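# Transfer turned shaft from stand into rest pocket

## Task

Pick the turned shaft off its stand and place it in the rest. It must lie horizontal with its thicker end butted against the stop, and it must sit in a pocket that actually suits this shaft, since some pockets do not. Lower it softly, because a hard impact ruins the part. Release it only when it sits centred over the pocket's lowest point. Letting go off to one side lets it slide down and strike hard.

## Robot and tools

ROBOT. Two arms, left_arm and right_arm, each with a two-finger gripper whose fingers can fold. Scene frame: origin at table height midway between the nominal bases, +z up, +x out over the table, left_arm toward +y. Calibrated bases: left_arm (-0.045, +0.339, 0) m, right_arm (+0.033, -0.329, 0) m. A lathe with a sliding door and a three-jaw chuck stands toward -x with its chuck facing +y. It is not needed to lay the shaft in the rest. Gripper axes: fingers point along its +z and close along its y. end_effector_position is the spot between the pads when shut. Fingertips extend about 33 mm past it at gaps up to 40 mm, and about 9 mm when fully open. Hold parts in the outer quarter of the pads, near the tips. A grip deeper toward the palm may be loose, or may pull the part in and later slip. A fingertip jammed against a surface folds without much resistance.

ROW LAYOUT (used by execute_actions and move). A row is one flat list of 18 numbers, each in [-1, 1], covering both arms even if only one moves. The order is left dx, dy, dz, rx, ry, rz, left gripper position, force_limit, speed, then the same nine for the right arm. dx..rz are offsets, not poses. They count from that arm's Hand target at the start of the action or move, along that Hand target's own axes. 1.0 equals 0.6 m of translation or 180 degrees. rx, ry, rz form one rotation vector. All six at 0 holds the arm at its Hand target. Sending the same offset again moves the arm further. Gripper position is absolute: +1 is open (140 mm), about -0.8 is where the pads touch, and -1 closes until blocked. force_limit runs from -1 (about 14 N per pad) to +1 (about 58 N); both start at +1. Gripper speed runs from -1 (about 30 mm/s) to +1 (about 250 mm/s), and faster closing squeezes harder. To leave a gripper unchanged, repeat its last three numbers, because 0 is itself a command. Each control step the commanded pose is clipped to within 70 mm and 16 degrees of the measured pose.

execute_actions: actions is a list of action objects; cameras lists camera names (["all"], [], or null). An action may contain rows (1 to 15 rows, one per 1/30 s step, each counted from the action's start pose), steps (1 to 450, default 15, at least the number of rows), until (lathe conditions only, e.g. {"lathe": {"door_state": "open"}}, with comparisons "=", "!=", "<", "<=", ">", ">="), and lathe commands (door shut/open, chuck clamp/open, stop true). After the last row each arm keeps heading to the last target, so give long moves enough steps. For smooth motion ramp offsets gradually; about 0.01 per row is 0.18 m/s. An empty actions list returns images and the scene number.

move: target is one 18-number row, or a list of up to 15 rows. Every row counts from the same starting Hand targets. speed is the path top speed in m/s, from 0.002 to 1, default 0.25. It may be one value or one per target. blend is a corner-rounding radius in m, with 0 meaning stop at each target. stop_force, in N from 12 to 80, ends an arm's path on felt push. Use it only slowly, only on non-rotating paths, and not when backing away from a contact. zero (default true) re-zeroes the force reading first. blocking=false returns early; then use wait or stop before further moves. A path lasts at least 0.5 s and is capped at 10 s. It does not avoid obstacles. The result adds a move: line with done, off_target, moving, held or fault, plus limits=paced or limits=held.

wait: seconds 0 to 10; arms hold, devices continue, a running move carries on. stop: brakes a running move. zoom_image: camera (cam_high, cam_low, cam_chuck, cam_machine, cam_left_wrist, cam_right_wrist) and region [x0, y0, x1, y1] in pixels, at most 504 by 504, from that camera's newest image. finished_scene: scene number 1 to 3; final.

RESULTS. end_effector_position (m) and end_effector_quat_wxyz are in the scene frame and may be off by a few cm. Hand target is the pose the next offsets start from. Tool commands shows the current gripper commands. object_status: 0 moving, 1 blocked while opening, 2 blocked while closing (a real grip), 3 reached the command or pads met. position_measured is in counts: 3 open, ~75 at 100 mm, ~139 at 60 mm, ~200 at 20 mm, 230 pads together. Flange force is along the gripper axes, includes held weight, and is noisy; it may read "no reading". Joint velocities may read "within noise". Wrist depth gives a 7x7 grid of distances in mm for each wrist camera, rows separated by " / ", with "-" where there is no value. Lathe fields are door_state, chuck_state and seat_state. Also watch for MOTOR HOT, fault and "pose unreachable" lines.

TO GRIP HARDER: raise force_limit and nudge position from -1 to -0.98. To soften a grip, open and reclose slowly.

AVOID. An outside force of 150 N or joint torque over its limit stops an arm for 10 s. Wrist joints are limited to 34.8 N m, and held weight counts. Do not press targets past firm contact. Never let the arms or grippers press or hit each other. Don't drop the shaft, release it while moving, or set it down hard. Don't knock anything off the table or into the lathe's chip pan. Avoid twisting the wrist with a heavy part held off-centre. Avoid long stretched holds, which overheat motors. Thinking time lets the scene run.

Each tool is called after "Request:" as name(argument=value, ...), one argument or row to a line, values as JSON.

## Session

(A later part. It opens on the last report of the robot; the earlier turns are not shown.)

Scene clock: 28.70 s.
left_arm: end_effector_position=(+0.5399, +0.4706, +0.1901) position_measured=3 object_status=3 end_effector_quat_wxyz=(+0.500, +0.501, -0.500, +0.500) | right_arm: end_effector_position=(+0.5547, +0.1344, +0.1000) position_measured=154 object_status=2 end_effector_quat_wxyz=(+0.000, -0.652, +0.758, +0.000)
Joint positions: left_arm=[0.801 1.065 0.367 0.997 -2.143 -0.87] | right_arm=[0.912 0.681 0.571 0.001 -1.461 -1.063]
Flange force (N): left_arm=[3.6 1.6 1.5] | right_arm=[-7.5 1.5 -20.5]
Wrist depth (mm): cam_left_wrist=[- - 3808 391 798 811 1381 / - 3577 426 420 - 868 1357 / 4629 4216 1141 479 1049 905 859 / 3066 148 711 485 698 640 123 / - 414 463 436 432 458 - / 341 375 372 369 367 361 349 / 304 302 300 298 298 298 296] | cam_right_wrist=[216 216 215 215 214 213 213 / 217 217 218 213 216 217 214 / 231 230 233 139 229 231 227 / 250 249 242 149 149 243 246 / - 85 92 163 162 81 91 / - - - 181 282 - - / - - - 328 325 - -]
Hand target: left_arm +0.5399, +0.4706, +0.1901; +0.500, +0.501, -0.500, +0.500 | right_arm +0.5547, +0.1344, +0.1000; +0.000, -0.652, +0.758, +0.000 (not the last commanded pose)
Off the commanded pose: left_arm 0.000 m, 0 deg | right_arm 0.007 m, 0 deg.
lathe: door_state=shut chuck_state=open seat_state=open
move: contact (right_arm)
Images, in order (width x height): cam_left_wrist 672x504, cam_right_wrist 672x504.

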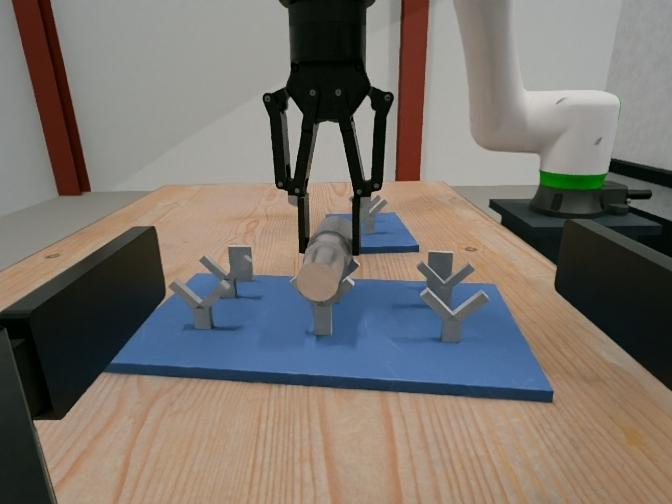

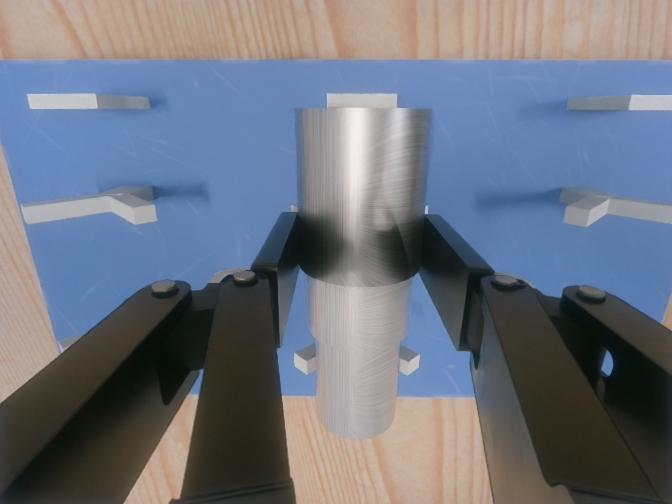

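Request:
move(
  target=[0,0,0,0,0,0,1,1,1,0,0,0.0003,0,0.0055,0,-1,1,-1],
  speed=0.01,
  cameras=["cam_left_wrist","cam_right_wrist","cam_low"],
)

Request:
zoom_image(
  camera="cam_left_wrist",
  region=[285, 250, 355, 320],
)

Request:
zoom_image(
  camera="cam_low",
  region=[430, 215, 530, 285],
)

Scene clock: 32.17 s.
left_arm: end_effector_position=(+0.5399, +0.4706, +0.1901) position_measured=3 object_status=3 end_effector_quat_wxyz=(+0.500, +0.501, -0.500, +0.500) | right_arm: end_effector_position=(+0.5547, +0.1344, +0.0998) position_measured=154 object_status=2 end_effector_quat_wxyz=(-0.006, -0.652, +0.758, -0.006)
Joint positions: left_arm=[0.801 1.065 0.367 0.997 -2.143 -0.87] | right_arm=[0.917 0.695 0.591 0.009 -1.481 -1.068]
Flange force (N): left_arm=[3.6 1.5 1.1] | right_arm=[-17.8 4.3 -23.8]
Wrist depth (mm): cam_left_wrist=[- - - 386 3577 865 - / - 4293 4455 422 - 846 1269 / - 4293 1141 453 1103 888 884 / 3027 148 709 490 701 633 123 / - 128 460 463 416 451 124 / 343 375 371 350 366 361 347 / 303 302 300 299 298 297 297] | cam_right_wrist=[217 217 216 216 215 215 214 / 218 218 220 139 217 219 215 / 232 231 233 139 229 232 227 / 248 249 241 149 150 246 245 / - 85 92 161 161 81 91 / - - - 180 279 - - / - - - 322 322 - -]
Hand target: left_arm +0.5399, +0.4706, +0.1901; +0.500, +0.501, -0.500, +0.500 | right_arm +0.5547, +0.1344, +0.0998; -0.006, -0.652, +0.758, -0.006
Off the commanded pose: left_arm 0.000 m, 0 deg | right_arm 0.000 m, 0 deg.
lathe: door_state=shut chuck_state=open seat_state=open
move: done
Images, in order (width x height): cam_low 672x504, cam_left_wrist 672x504, cam_right_wrist 672x504.

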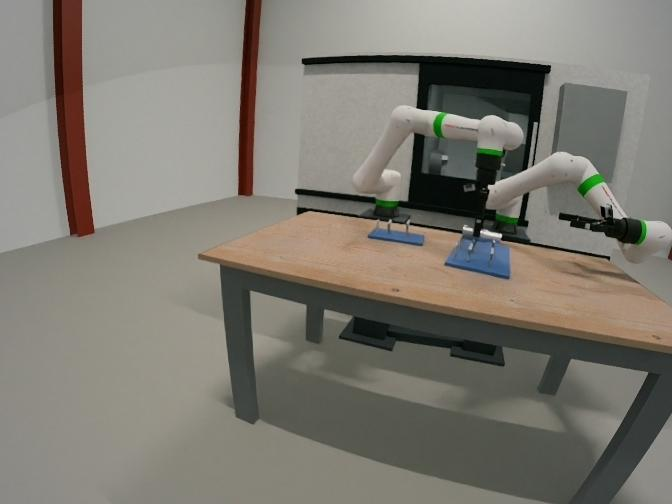

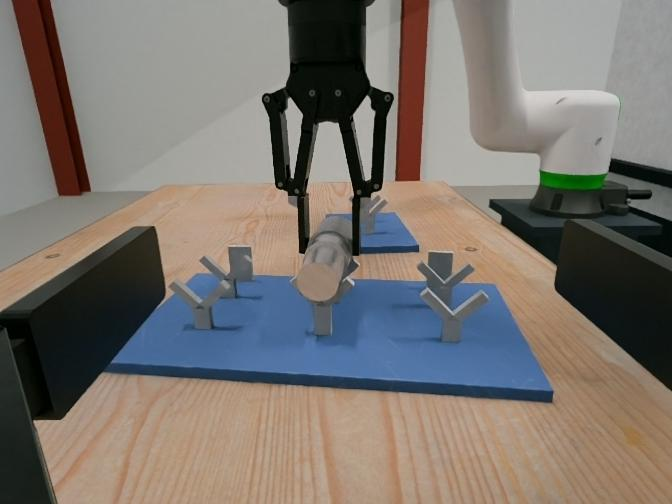

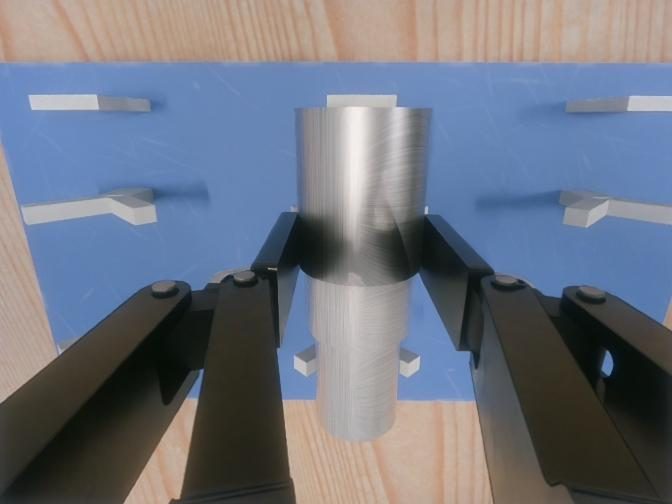

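Scaled by 7.200 from the camera's 672x504 image, which has a finer 960x720 frame.

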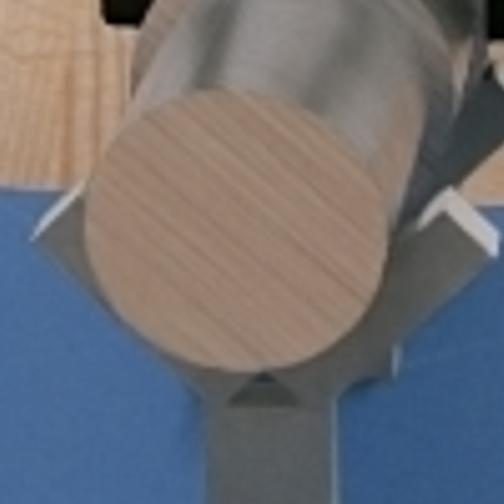

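Scaled by 5.040 from the camera's 672x504 image, which has a finer 960x720 frame.

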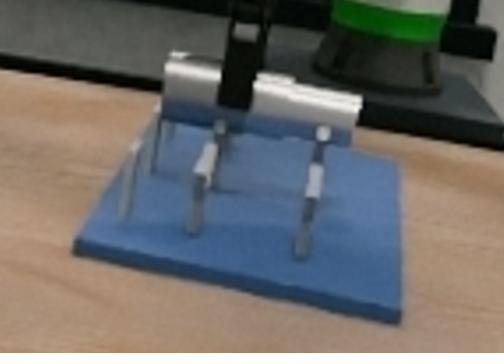

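Request:
move(
  target=[0,0,0,0,0,0,1,1,1,-0.0004,0,-0.0002,0,-0.0033,0,-1,1,-1],
  speed=0.01,
  cameras=["cam_left_wrist","cam_right_wrist"],
)

Request:
zoom_image(
  camera="cam_left_wrist",
  region=[285, 250, 355, 320],
)

Scene clock: 34.13 s.
left_arm: end_effector_position=(+0.5399, +0.4706, +0.1901) position_measured=3 object_status=3 end_effector_quat_wxyz=(+0.500, +0.501, -0.500, +0.500) | right_arm: end_effector_position=(+0.5547, +0.1346, +0.0999) position_measured=154 object_status=2 end_effector_quat_wxyz=(-0.002, -0.652, +0.758, -0.003)
Joint positions: left_arm=[0.801 1.065 0.367 0.997 -2.143 -0.87] | right_arm=[0.914 0.687 0.58 0.004 -1.469 -1.065]
Flange force (N): left_arm=[3.5 1.0 1.2] | right_arm=[-5.8 3.8 -19.8]
Wrist depth (mm): cam_left_wrist=[- - - 384 - 757 - / - 3066 3870 423 3935 843 1312 / 4722 4142 984 472 1103 888 878 / 2915 148 707 485 703 635 124 / - 413 463 438 432 451 124 / 343 373 371 370 367 364 350 / 304 300 299 298 298 298 297] | cam_right_wrist=[216 216 215 215 214 214 213 / 218 218 219 139 215 218 214 / 231 231 232 139 228 232 227 / 249 249 241 149 150 245 245 / - 85 92 162 162 81 91 / - - - 180 279 - - / - - - 324 324 - -]
Hand target: left_arm +0.5399, +0.4706, +0.1901; +0.500, +0.501, -0.500, +0.500 | right_arm +0.5547, +0.1346, +0.0999; -0.002, -0.652, +0.758, -0.003
Off the commanded pose: left_arm 0.000 m, 0 deg | right_arm 0.000 m, 0 deg.
lathe: door_state=shut chuck_state=open seat_state=open
move: done
Images, in order (width x height): cam_left_wrist 672x504, cam_right_wrist 672x504.

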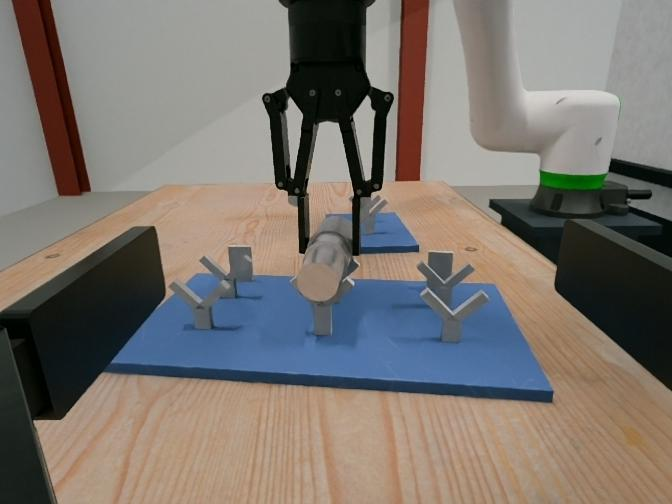

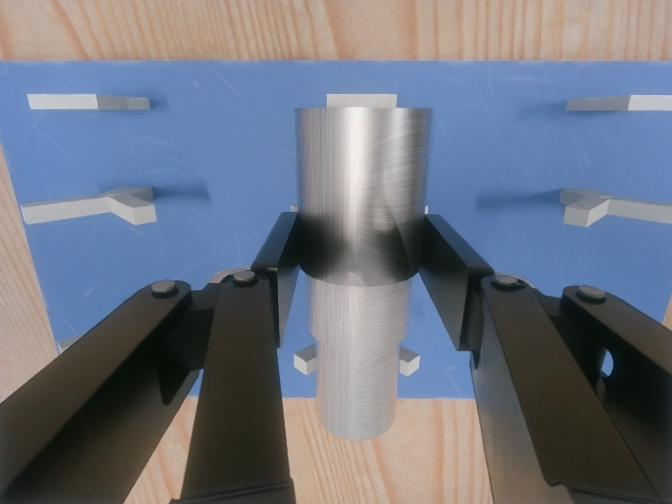

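Scaled by 7.200 from the camera's 672x504 image, which has a finer 960x720 frame.

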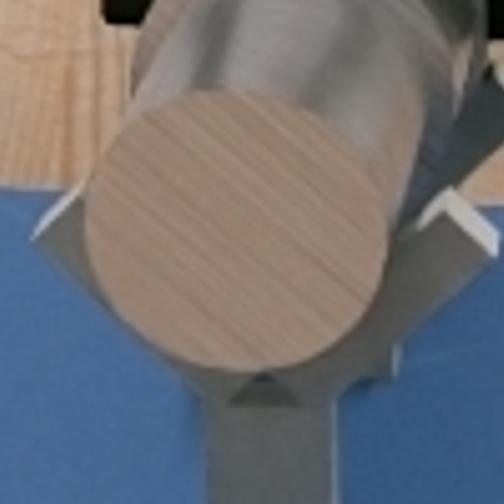

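Request:
move(
  target=[0,0,0,0,0,0,1,1,1,0,0.0003,-0.0004,0,-0.001,0,-1,1,-1],
  speed=0.01,
)

Request:
execute_actions(
  actions=[
    {"rows":[[0,0,0,0,0,0,1,1,1,0,0,0,0,0,0,0.175,1,-1]],"steps":45},
  ],
  cameras=["cam_left_wrist","cam_right_wrist"],
)

Request:
zoom_image(
  camera="cam_left_wrist",
  region=[285, 250, 355, 320],
)

Request:
move(
  target=[0,0,0,0,0,0,1,1,1,0.03,0,-0.13,0,0,0,0.175,1,-1],
  speed=0.15,
  cameras=["cam_left_wrist","cam_right_wrist"],
)

Request:
zoom_image(
  camera="cam_right_wrist",
  region=[280, 70, 450, 240],
)

Scene clock: 35.47 s.
left_arm: end_effector_position=(+0.5399, +0.4706, +0.1901) position_measured=3 object_status=3 end_effector_quat_wxyz=(+0.500, +0.501, -0.500, +0.500) | right_arm: end_effector_position=(+0.5546, +0.1347, +0.1001) position_measured=154 object_status=2 end_effector_quat_wxyz=(-0.001, -0.652, +0.758, -0.002)
Joint positions: left_arm=[0.801 1.065 0.367 0.997 -2.143 -0.87] | right_arm=[0.914 0.684 0.576 0.003 -1.466 -1.065]
Flange force (N): left_arm=[3.2 1.2 1.1] | right_arm=[-6.8 -4.9 -0.2]
Wrist depth (mm): cam_left_wrist=[- - 3808 391 790 795 1533 / 2811 3935 3870 422 3066 865 825 / - 4002 1124 477 1103 922 881 / - 148 711 478 692 636 125 / - 416 463 437 432 451 124 / 344 375 372 370 369 360 350 / 302 302 300 298 298 297 296] | cam_right_wrist=[216 216 215 215 215 214 213 / 218 217 219 139 216 217 214 / 230 230 233 138 228 230 227 / 251 248 241 149 150 243 245 / - 85 92 163 162 81 91 / - - - 181 281 - - / - - - 326 323 - -]
Hand target: left_arm +0.5399, +0.4706, +0.1901; +0.500, +0.501, -0.500, +0.500 | right_arm +0.5546, +0.1347, +0.1002; -0.001, -0.652, +0.758, -0.002
Off the commanded pose: left_arm 0.000 m, 0 deg | right_arm 0.000 m, 0 deg.
lathe: door_state=shut chuck_state=open seat_state=open
move: done

Scene clock: 37.17 s.
left_arm: end_effector_position=(+0.5399, +0.4706, +0.1901) position_measured=3 object_status=3 end_effector_quat_wxyz=(+0.500, +0.501, -0.500, +0.500) | right_arm: end_effector_position=(+0.5545, +0.1347, +0.1001) position_measured=107 object_status=3 end_effector_quat_wxyz=(-0.001, -0.652, +0.758, -0.002)
Joint positions: left_arm=[0.801 1.065 0.367 0.997 -2.143 -0.87] | right_arm=[0.914 0.684 0.576 0.003 -1.466 -1.065]
Flange force (N): left_arm=[3.2 1.6 1.6] | right_arm=[-7.3 -8.8 -2.9]
Wrist depth (mm): cam_left_wrist=[- - - 392 - 767 - / - 3935 453 421 820 846 843 / 2778 4216 1000 1093 937 908 855 / 2988 149 711 476 696 633 125 / - 414 465 437 433 452 124 / 341 371 370 369 365 360 350 / 305 303 300 299 297 296 297] | cam_right_wrist=[216 216 216 215 214 214 213 / 218 218 219 213 215 217 214 / 231 231 233 139 228 231 226 / 249 247 148 149 156 187 245 / - 85 145 164 261 110 90 / - - 286 182 283 - - / - - 327 325 325 - -]
Hand target: left_arm +0.5399, +0.4706, +0.1901; +0.500, +0.501, -0.500, +0.500 | right_arm +0.5546, +0.1347, +0.1002; -0.001, -0.652, +0.758, -0.002
Off the commanded pose: left_arm 0.000 m, 0 deg | right_arm 0.000 m, 0 deg.
lathe: door_state=shut chuck_state=open seat_state=open
Images, in order (width x height): cam_left_wrist 672x504, cam_right_wrist 672x504.

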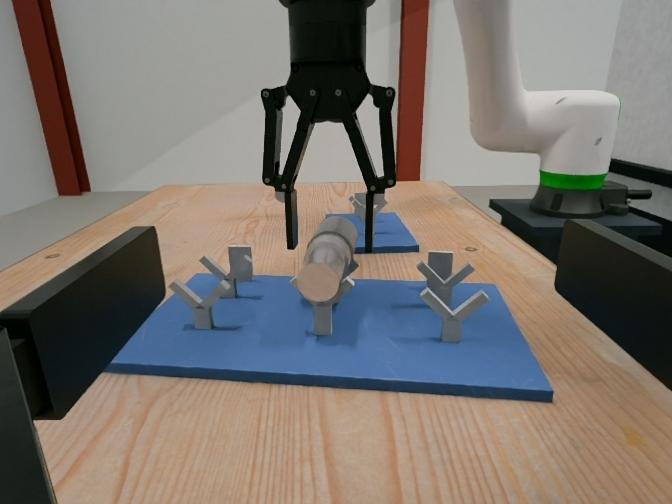

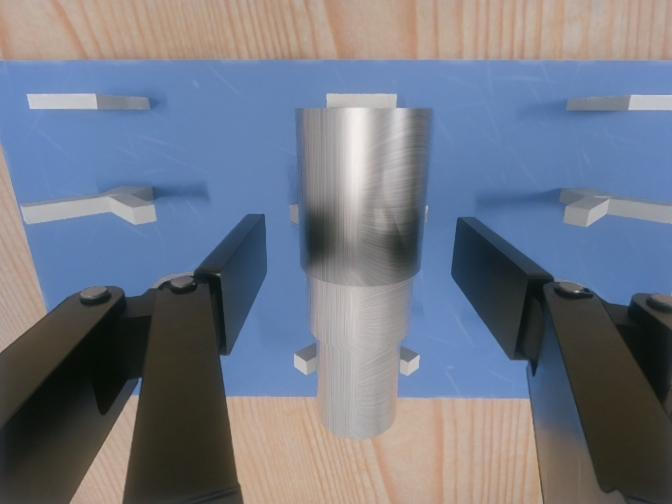

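Scaled by 7.200 from the camera's 672x504 image, which has a finer 960x720 frame.

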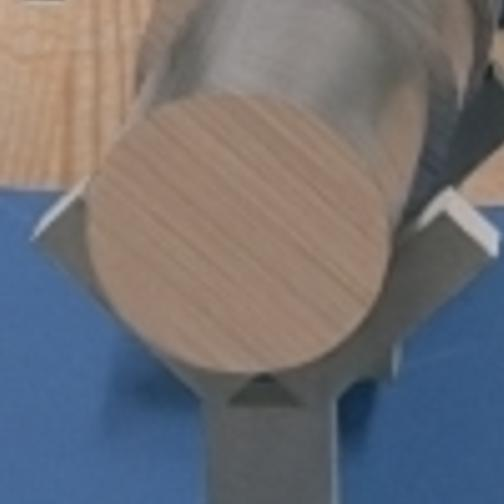

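Scene clock: 38.10 s.
left_arm: end_effector_position=(+0.5399, +0.4706, +0.1901) position_measured=3 object_status=3 end_effector_quat_wxyz=(+0.500, +0.501, -0.500, +0.500) | right_arm: end_effector_position=(+0.5519, +0.1171, +0.1783) position_measured=107 object_status=3 end_effector_quat_wxyz=(-0.001, -0.652, +0.758, -0.002)
Joint positions: left_arm=[0.801 1.065 0.367 0.997 -2.143 -0.87] | right_arm=[0.901 0.635 0.681 0.003 -1.619 -1.052]
Flange force (N): left_arm=[3.5 1.5 1.4] | right_arm=[-5.9 -7.3 -3.4]
Wrist depth (mm): cam_left_wrist=[3747 - 4071 415 747 782 - / - - 4216 460 3808 868 828 / 2951 3689 1192 1119 4142 868 868 / 3066 148 713 517 696 640 123 / - 413 468 463 416 453 124 / 340 374 372 353 368 362 350 / 303 301 301 299 297 298 298] | cam_right_wrist=[290 289 289 288 287 286 285 / 303 298 298 298 297 296 298 / 327 309 313 220 311 306 316 / 350 330 148 239 322 322 339 / - 85 146 260 355 110 90 / - - 402 399 396 - - / - - 434 431 433 - -]
Hand target: left_arm +0.5399, +0.4706, +0.1901; +0.500, +0.501, -0.500, +0.500 | right_arm +0.5518, +0.1172, +0.1782; -0.001, -0.652, +0.758, -0.002
Off the commanded pose: left_arm 0.000 m, 0 deg | right_arm 0.000 m, 0 deg.
lathe: door_state=shut chuck_state=open seat_state=open
move: done
Images, in order (width x height): cam_left_wrist 672x504, cam_right_wrist 672x504.

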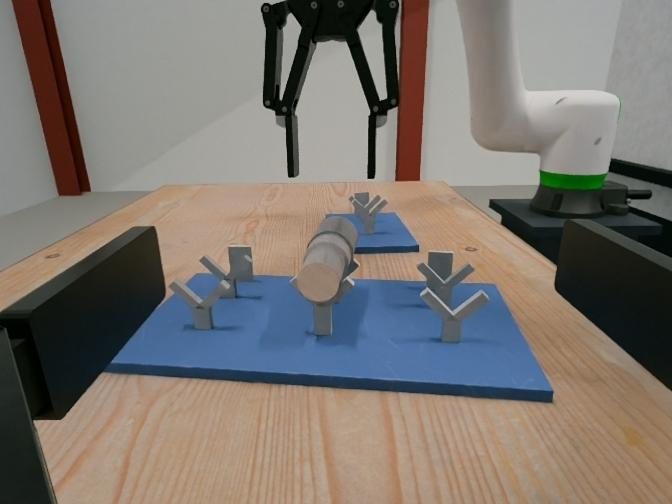

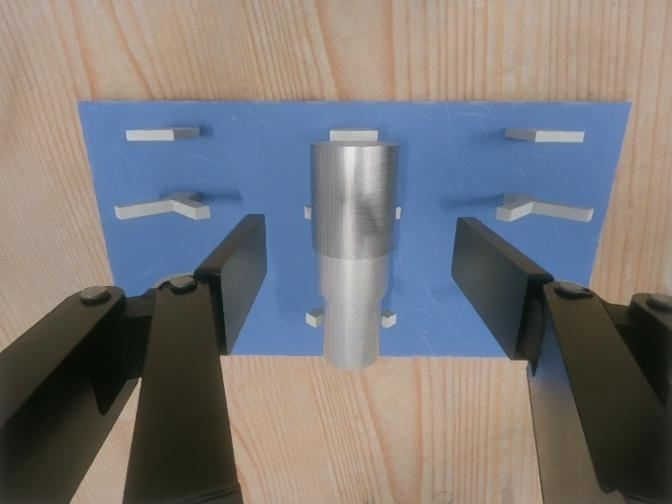

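Scaled by 2.965 from the camera's 672x504 image, which has a finer 960x720 frame.

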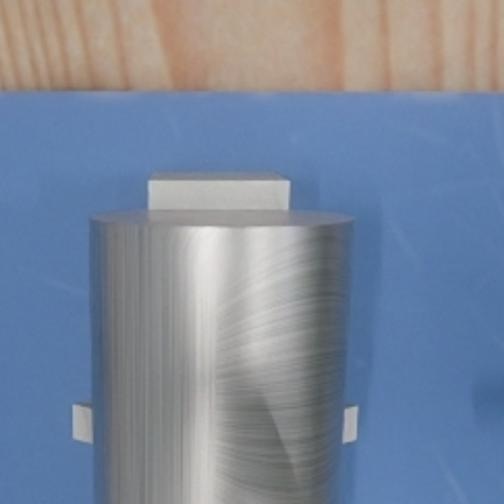

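Request:
finished_scene(
  scene=3,
)

The scene is finished: the task was done.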